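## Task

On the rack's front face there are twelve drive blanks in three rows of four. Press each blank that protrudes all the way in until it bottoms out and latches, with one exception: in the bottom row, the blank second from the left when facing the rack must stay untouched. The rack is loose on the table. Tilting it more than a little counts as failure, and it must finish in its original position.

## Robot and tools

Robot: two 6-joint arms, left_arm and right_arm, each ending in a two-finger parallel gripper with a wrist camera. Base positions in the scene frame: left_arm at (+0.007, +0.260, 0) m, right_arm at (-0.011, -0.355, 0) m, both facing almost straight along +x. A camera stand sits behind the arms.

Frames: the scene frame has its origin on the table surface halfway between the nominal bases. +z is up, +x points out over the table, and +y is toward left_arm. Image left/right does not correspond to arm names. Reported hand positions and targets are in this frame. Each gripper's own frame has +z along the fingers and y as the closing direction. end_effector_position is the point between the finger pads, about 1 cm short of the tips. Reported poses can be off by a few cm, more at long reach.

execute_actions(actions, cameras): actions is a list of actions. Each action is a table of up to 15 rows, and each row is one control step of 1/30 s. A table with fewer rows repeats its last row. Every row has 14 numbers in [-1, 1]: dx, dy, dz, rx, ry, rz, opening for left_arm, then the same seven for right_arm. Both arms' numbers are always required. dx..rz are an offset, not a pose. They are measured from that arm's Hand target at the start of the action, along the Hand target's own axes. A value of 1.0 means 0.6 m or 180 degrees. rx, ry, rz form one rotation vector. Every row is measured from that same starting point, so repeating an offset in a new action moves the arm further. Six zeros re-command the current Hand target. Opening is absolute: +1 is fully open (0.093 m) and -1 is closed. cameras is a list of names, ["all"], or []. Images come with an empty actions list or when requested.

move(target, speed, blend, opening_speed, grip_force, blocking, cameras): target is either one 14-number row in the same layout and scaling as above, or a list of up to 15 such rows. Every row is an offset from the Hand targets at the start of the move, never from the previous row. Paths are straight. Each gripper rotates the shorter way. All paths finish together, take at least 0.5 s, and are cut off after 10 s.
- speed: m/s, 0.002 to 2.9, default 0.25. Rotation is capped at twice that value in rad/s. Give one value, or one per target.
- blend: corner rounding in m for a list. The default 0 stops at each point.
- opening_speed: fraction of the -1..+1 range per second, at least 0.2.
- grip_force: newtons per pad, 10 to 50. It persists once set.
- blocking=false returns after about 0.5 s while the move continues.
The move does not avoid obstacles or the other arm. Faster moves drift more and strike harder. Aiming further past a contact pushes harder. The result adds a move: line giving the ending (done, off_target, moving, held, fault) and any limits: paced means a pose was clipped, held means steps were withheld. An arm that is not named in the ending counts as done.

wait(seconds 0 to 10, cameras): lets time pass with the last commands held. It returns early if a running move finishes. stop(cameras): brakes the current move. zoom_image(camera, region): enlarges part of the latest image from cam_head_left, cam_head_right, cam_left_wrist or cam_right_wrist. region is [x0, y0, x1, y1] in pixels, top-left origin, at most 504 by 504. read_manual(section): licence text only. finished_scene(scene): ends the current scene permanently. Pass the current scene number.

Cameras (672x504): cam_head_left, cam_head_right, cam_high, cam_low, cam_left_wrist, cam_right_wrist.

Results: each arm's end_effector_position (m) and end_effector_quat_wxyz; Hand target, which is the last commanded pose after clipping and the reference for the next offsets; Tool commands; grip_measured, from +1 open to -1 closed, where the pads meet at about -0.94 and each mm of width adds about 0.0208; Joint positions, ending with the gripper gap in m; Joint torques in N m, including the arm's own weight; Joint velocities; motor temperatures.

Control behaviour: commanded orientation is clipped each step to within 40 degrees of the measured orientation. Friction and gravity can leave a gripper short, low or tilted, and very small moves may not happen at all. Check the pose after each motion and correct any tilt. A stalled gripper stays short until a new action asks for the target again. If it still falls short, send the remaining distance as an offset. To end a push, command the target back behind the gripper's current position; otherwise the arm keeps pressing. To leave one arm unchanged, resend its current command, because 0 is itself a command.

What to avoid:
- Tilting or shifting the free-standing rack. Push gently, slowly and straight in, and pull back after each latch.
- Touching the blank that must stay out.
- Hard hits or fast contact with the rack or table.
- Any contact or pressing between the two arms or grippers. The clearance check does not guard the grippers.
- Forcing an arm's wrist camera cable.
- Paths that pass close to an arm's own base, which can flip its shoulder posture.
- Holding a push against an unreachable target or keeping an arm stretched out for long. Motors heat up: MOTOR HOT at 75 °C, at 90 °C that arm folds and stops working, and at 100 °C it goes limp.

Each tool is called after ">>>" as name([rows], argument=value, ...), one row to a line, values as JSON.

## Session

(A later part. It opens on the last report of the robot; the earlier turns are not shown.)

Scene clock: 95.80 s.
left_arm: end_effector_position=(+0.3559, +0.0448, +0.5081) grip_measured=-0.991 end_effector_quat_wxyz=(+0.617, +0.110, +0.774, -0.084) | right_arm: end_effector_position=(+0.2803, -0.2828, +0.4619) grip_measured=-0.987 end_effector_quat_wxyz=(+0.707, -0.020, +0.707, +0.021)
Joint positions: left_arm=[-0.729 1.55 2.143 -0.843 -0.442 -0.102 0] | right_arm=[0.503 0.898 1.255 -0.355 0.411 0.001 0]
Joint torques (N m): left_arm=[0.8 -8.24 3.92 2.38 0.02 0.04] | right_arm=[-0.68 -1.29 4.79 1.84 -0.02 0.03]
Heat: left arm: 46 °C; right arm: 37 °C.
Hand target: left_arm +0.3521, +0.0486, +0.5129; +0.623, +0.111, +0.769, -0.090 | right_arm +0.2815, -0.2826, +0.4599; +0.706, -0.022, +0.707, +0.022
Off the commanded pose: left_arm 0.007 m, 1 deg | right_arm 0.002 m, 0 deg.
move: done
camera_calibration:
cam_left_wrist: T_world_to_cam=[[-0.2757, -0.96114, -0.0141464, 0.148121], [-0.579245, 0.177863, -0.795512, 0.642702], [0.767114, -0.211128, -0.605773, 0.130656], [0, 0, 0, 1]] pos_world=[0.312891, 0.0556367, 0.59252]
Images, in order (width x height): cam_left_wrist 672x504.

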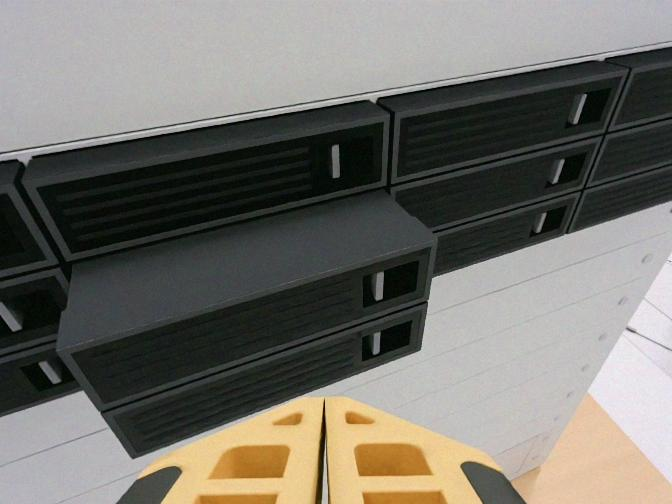

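>>> move(target=[-0.0122,0.0273,0.0655,0,0,0,-1,0,0,0,0,0,0,-1], speed=0.05, cameras=["cam_left_wrist"])

Scene clock: 104.97 s.
left_arm: end_effector_position=(+0.3911, +0.0555, +0.5067) grip_measured=-0.991 end_effector_quat_wxyz=(+0.617, +0.109, +0.774, -0.085) | right_arm: end_effector_position=(+0.2803, -0.2828, +0.4619) grip_measured=-0.987 end_effector_quat_wxyz=(+0.707, -0.020, +0.707, +0.021)
Joint positions: left_arm=[-0.615 1.62 2.2 -0.819 -0.331 -0.075 0] | right_arm=[0.503 0.898 1.255 -0.355 0.411 0.001 0]
Joint torques (N m): left_arm=[0.77 -5.04 7.32 2.41 0 0.05] | right_arm=[-0.77 -1.25 5.09 1.84 -0.03 0.06]
Heat: left arm: 48 °C; right arm: 37 °C.
Hand target: left_arm +0.3951, +0.0529, +0.5118; +0.623, +0.111, +0.769, -0.090 | right_arm +0.2815, -0.2826, +0.4599; +0.706, -0.022, +0.707, +0.022
Off the commanded pose: left_arm 0.007 m, 1 deg | right_arm 0.002 m, 0 deg.
move: done
camera_calibration:
cam_left_wrist: T_world_to_cam=[[-0.275391, -0.961266, -0.0112776, 0.166517], [-0.579553, 0.175372, -0.795842, 0.660481], [0.766993, -0.212632, -0.6054, 0.10489], [0, 0, 0, 1]] pos_world=[0.348191, 0.0665401, 0.591017]
Images, in order (width x height): cam_left_wrist 672x504.

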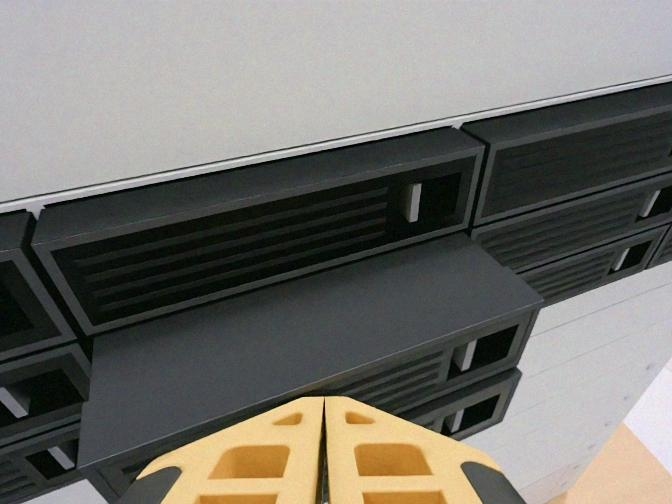

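>>> move(target=[-0.0097,0.0171,0.046,0,0,0,-1,0,0,0,0,0,0,-1], speed=0.05, cameras=["cam_left_wrist","cam_low"])

Scene clock: 107.60 s.
left_arm: end_effector_position=(+0.4206, +0.0574, +0.5099) grip_measured=-0.991 end_effector_quat_wxyz=(+0.621, +0.107, +0.772, -0.086) | right_arm: end_effector_position=(+0.2803, -0.2828, +0.4619) grip_measured=-0.987 end_effector_quat_wxyz=(+0.707, -0.020, +0.707, +0.021)
Joint positions: left_arm=[-0.554 1.72 2.319 -0.823 -0.273 -0.061 0] | right_arm=[0.503 0.898 1.255 -0.355 0.411 0.001 0]
Joint torques (N m): left_arm=[0.75 -5.71 7.25 2.35 0.07 0.05] | right_arm=[-0.7 -1.43 5.2 1.86 -0.03 0]
Heat: left arm: 48 °C; right arm: 37 °C.
Hand target: left_arm +0.4251, +0.0547, +0.5118; +0.623, +0.111, +0.769, -0.090 | right_arm +0.2815, -0.2826, +0.4599; +0.706, -0.022, +0.707, +0.022
Off the commanded pose: left_arm 0.006 m, 1 deg | right_arm 0.002 m, 0 deg.
move: done
camera_calibration:
cam_left_wrist: T_world_to_cam=[[-0.274163, -0.961655, -0.00740528, 0.173959], [-0.573168, 0.169581, -0.801699, 0.68045], [0.772213, -0.215552, -0.597682, 0.078639], [0, 0, 0, 1]] pos_world=[0.376979, 0.0688473, 0.593805]
Images, in order (width x height): cam_low 672x504, cam_left_wrist 672x504.

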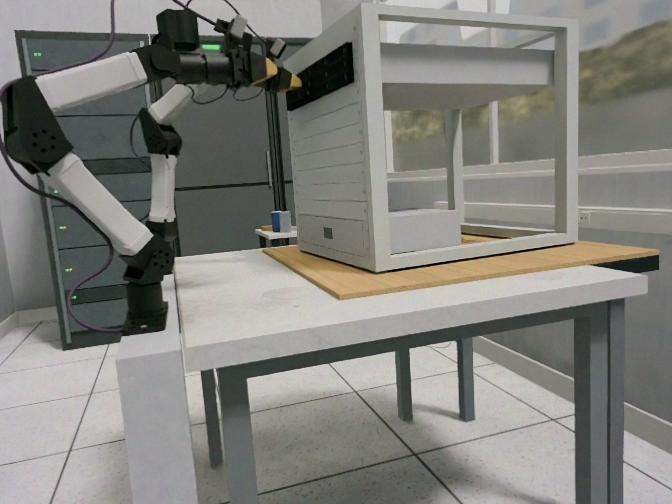

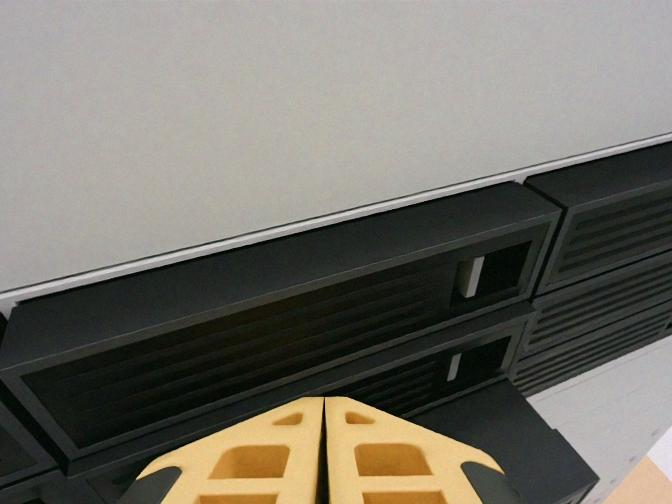

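>>> move(target=[-0.0017,0.0197,0.0557,0,0,0,-1,0,0,0,0,0,0,-1], speed=0.05, cameras=["cam_left_wrist"])

>>> zoom_image(camera="cam_left_wrist", region=[0, 150, 672, 504])

Scene clock: 110.27 s.
left_arm: end_effector_position=(+0.4272, +0.0576, +0.5093) grip_measured=-0.991 end_effector_quat_wxyz=(+0.609, +0.126, +0.777, -0.100) | right_arm: end_effector_position=(+0.2803, -0.2828, +0.4619) grip_measured=-0.987 end_effector_quat_wxyz=(+0.707, -0.020, +0.707, +0.021)
Joint positions: left_arm=[-0.516 1.773 2.417 -0.888 -0.188 -0.049 0] | right_arm=[0.503 0.898 1.255 -0.355 0.411 0.001 0]
Joint torques (N m): left_arm=[2.78 -1.94 5.49 3.2 -0.19 0.07] | right_arm=[-0.58 -1.36 5.14 1.85 -0.04 0.05]
Motor temperatures (°C): left_arm=[28 34 41 49 25 26 27] | right_arm=[25 30 37 36 28 27 26]
Heat: left arm: 49 °C; right arm: 37 °C.
Hand target: left_arm +0.4599, +0.0567, +0.5058; +0.623, +0.111, +0.769, -0.090 | right_arm +0.2815, -0.2826, +0.4599; +0.706, -0.022, +0.707, +0.022
Off the commanded pose: left_arm 0.033 m, 3 deg | right_arm 0.002 m, 0 deg.
move: off_target (left_arm)
camera_calibration:
cam_left_wrist: T_world_to_cam=[[-0.319478, -0.947582, -0.00468062, 0.193142], [-0.583668, 0.200671, -0.786806, 0.678887], [0.746502, -0.248635, -0.617183, 0.0960233], [0, 0, 0, 1]] pos_world=[0.386268, 0.0706595, 0.59432]
Images, in order (width x height): cam_left_wrist 672x504.

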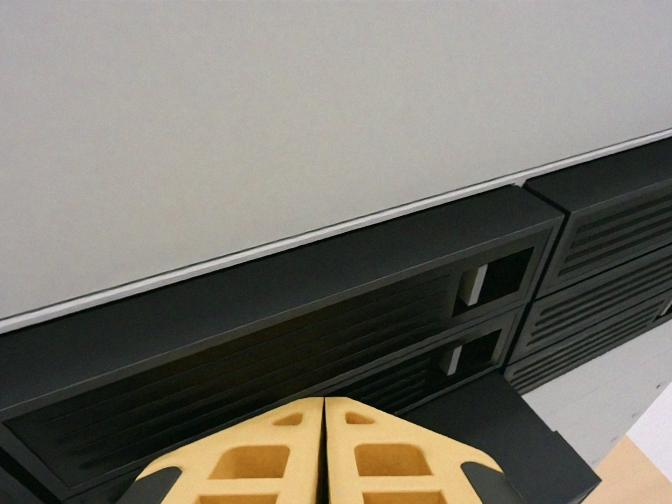

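Region (0, 150, 672, 504) is 672x354 pixels. A region can be at most 504 by 504 pixels.

>>> move(target=[-0.004,0.0085,0.025,0,0,0,-1,0,0,0,0,0,0,-1], speed=0.05)

>>> move(target=[0.0191,-0.0444,-0.157,0,0,0,-1,0,0,0,0,0,0,-1], speed=0.12, cameras=["all"])

Scene clock: 114.27 s.
left_arm: end_effector_position=(+0.4283, +0.0578, +0.5091) grip_measured=-0.991 end_effector_quat_wxyz=(+0.601, +0.135, +0.780, -0.107) | right_arm: end_effector_position=(+0.2803, -0.2828, +0.4619) grip_measured=-0.987 end_effector_quat_wxyz=(+0.707, -0.020, +0.707, +0.021)
Joint positions: left_arm=[-0.5 1.805 2.485 -0.94 -0.149 -0.045 0] | right_arm=[0.503 0.898 1.255 -0.355 0.411 0.001 0]
Joint torques (N m): left_arm=[3.49 -0.34 4.52 3.64 -0.35 0.07] | right_arm=[-0.51 -1.21 5.3 1.81 -0.01 0.01]
Heat: left arm: 52 °C; right arm: 37 °C.
Hand target: left_arm +0.4759, +0.0574, +0.5051; +0.623, +0.111, +0.769, -0.090 | right_arm +0.2815, -0.2826, +0.4599; +0.706, -0.022, +0.707, +0.022
Off the commanded pose: left_arm 0.048 m, 4 deg | right_arm 0.002 m, 0 deg.
move: off_target (left_arm)

Scene clock: 115.73 s.
left_arm: end_effector_position=(+0.3805, +0.0556, +0.5152) grip_measured=-0.991 end_effector_quat_wxyz=(+0.624, +0.117, +0.767, -0.094) | right_arm: end_effector_position=(+0.2803, -0.2828, +0.4619) grip_measured=-0.987 end_effector_quat_wxyz=(+0.707, -0.020, +0.707, +0.021)
Joint positions: left_arm=[-0.624 1.591 2.191 -0.815 -0.318 -0.067 0] | right_arm=[0.503 0.898 1.255 -0.355 0.411 0.001 0]
Joint torques (N m): left_arm=[-0.17 -7.76 3.97 2.25 -0.28 -0.08] | right_arm=[-0.8 -1.29 5.03 1.82 -0.05 0.02]
Heat: left arm: 51 °C; right arm: 37 °C.
Hand target: left_arm +0.3777, +0.0587, +0.5136; +0.623, +0.111, +0.769, -0.090 | right_arm +0.2815, -0.2826, +0.4599; +0.706, -0.022, +0.707, +0.022
Off the commanded pose: left_arm 0.004 m, 1 deg | right_arm 0.002 m, 0 deg.
move: done
camera_calibration:
cam_left_wrist: T_world_to_cam=[[-0.298196, -0.954459, -0.00934309, 0.171122], [-0.560072, 0.182889, -0.808004, 0.6596], [0.772916, -0.235711, -0.589102, 0.108878], [0, 0, 0, 1]] pos_world=[0.336298, 0.0683591, 0.598699]
cam_right_wrist: T_world_to_cam=[[0.0631737, -0.997992, 0.00459679, -0.301877], [-0.430898, -0.0314302, -0.901853, 0.565538], [0.900187, 0.0549926, -0.432018, 0.0473035], [0, 0, 0, 1]] pos_world=[0.220178, -0.286097, 0.531856]

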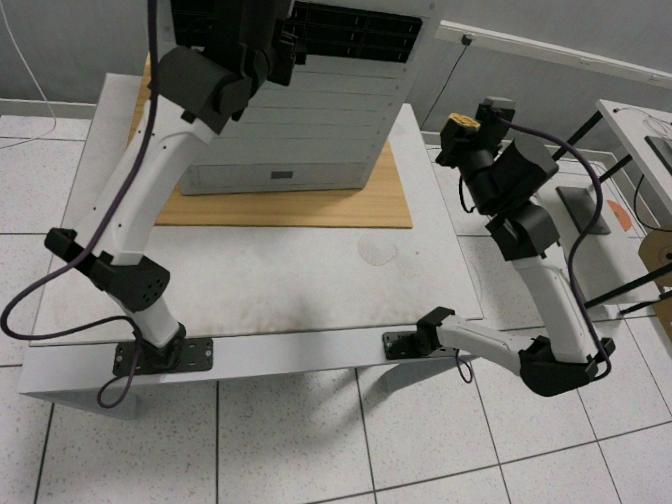

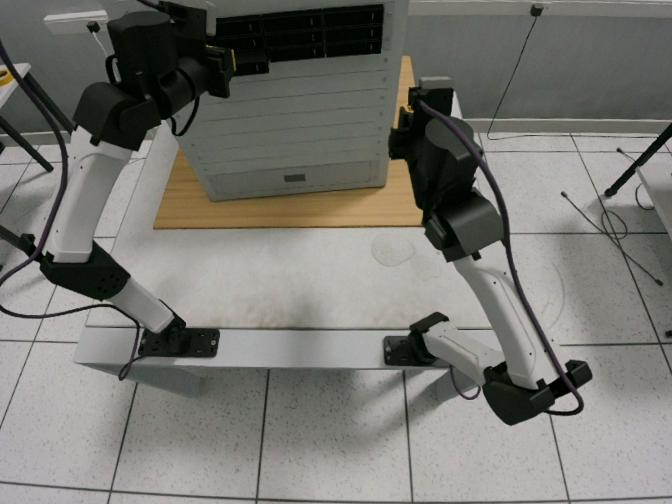

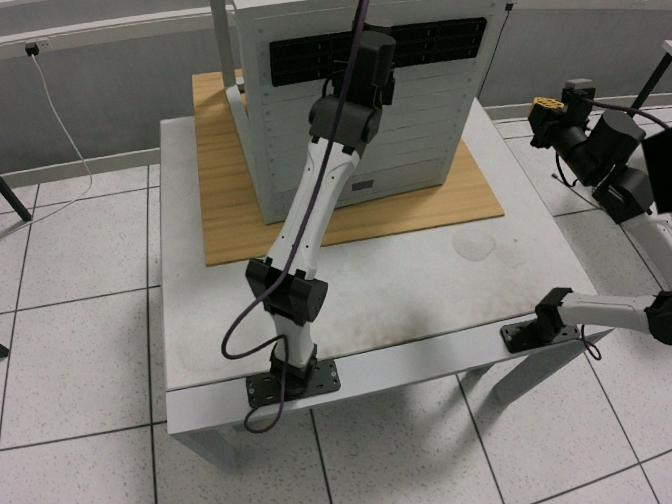

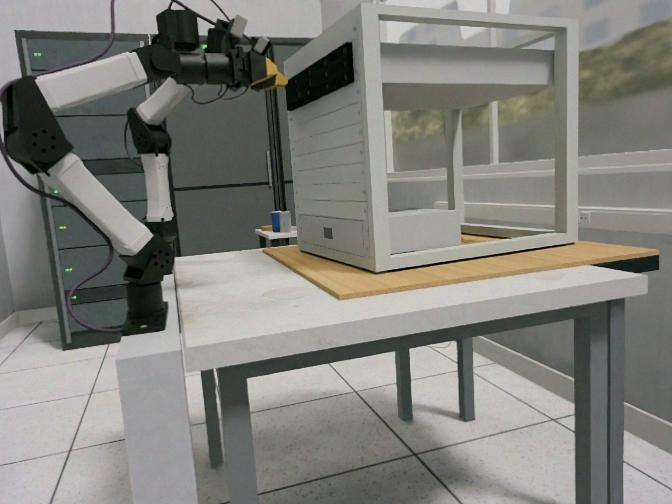

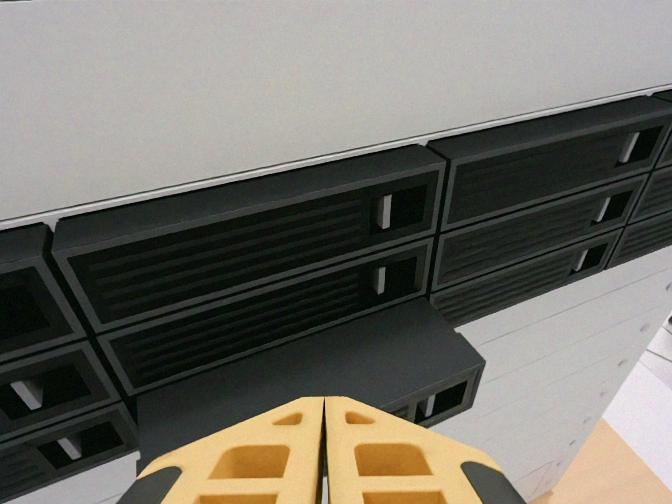

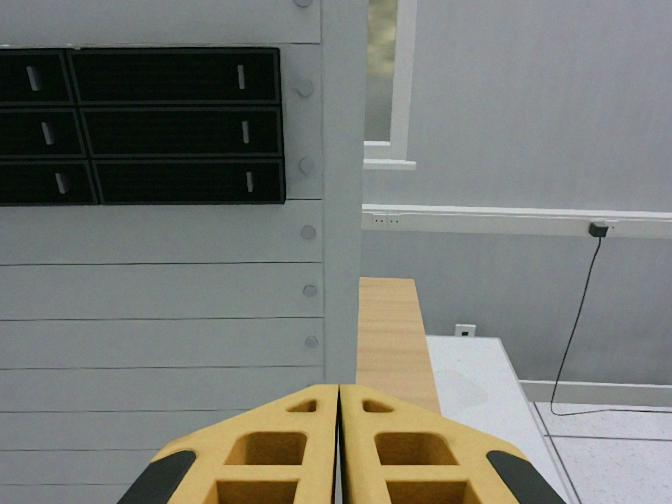

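>>> move(target=[-0.003,0.01,-0.146,-0.1,0,0,-1,0,0,0,0,0,0,-1], speed=0.15, cameras=["cam_left_wrist"])

>>> zoom_image(camera="cam_left_wrist", region=[0, 100, 500, 450])

Scene clock: 119.17 s.
left_arm: end_effector_position=(+0.2981, +0.0884, +0.5324) grip_measured=-0.991 end_effector_quat_wxyz=(+0.633, +0.017, +0.773, +0.028) | right_arm: end_effector_position=(+0.2803, -0.2828, +0.4619) grip_measured=-0.987 end_effector_quat_wxyz=(+0.707, -0.020, +0.707, +0.021)
Joint positions: left_arm=[-0.948 1.538 2.304 -1.108 -0.943 -0.214 0] | right_arm=[0.503 0.898 1.255 -0.355 0.411 0.001 0]
Joint torques (N m): left_arm=[-0.29 -3.48 6 1.8 -0.41 -0.12] | right_arm=[-0.72 -1.18 5.03 1.87 -0.06 0.06]
Heat: left arm: 51 °C; right arm: 37 °C.
Hand target: left_arm +0.2977, +0.0885, +0.5334; +0.632, +0.013, +0.774, +0.031 | right_arm +0.2815, -0.2826, +0.4599; +0.706, -0.022, +0.707, +0.022
Off the commanded pose: left_arm 0.001 m, 1 deg | right_arm 0.002 m, 0 deg.
move: done
camera_calibration:
cam_left_wrist: T_world_to_cam=[[0.0068603, -0.997324, -0.0727907, 0.124546], [-0.584874, 0.0550411, -0.809255, 0.640657], [0.811095, 0.0481251, -0.582931, 0.150688], [0, 0, 0, 1]] pos_world=[0.251627, 0.0816986, 0.615361]
Images, in order (width x height): cam_left_wrist 672x504.

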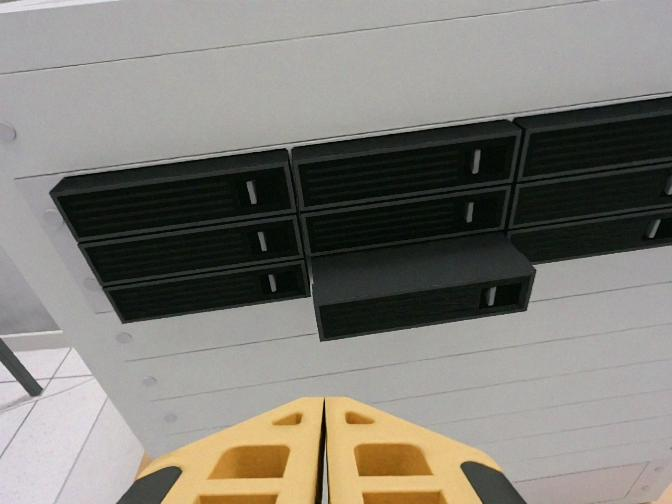

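Scaled by 1.008 from the camera's 672x504 image, which has a finer 960x720 frame.

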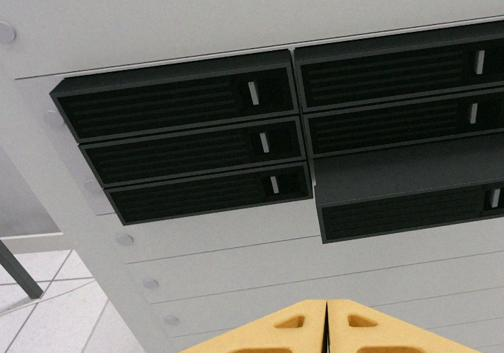

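>>> finished_scene(scene=2)

The scene is finished: the task was done.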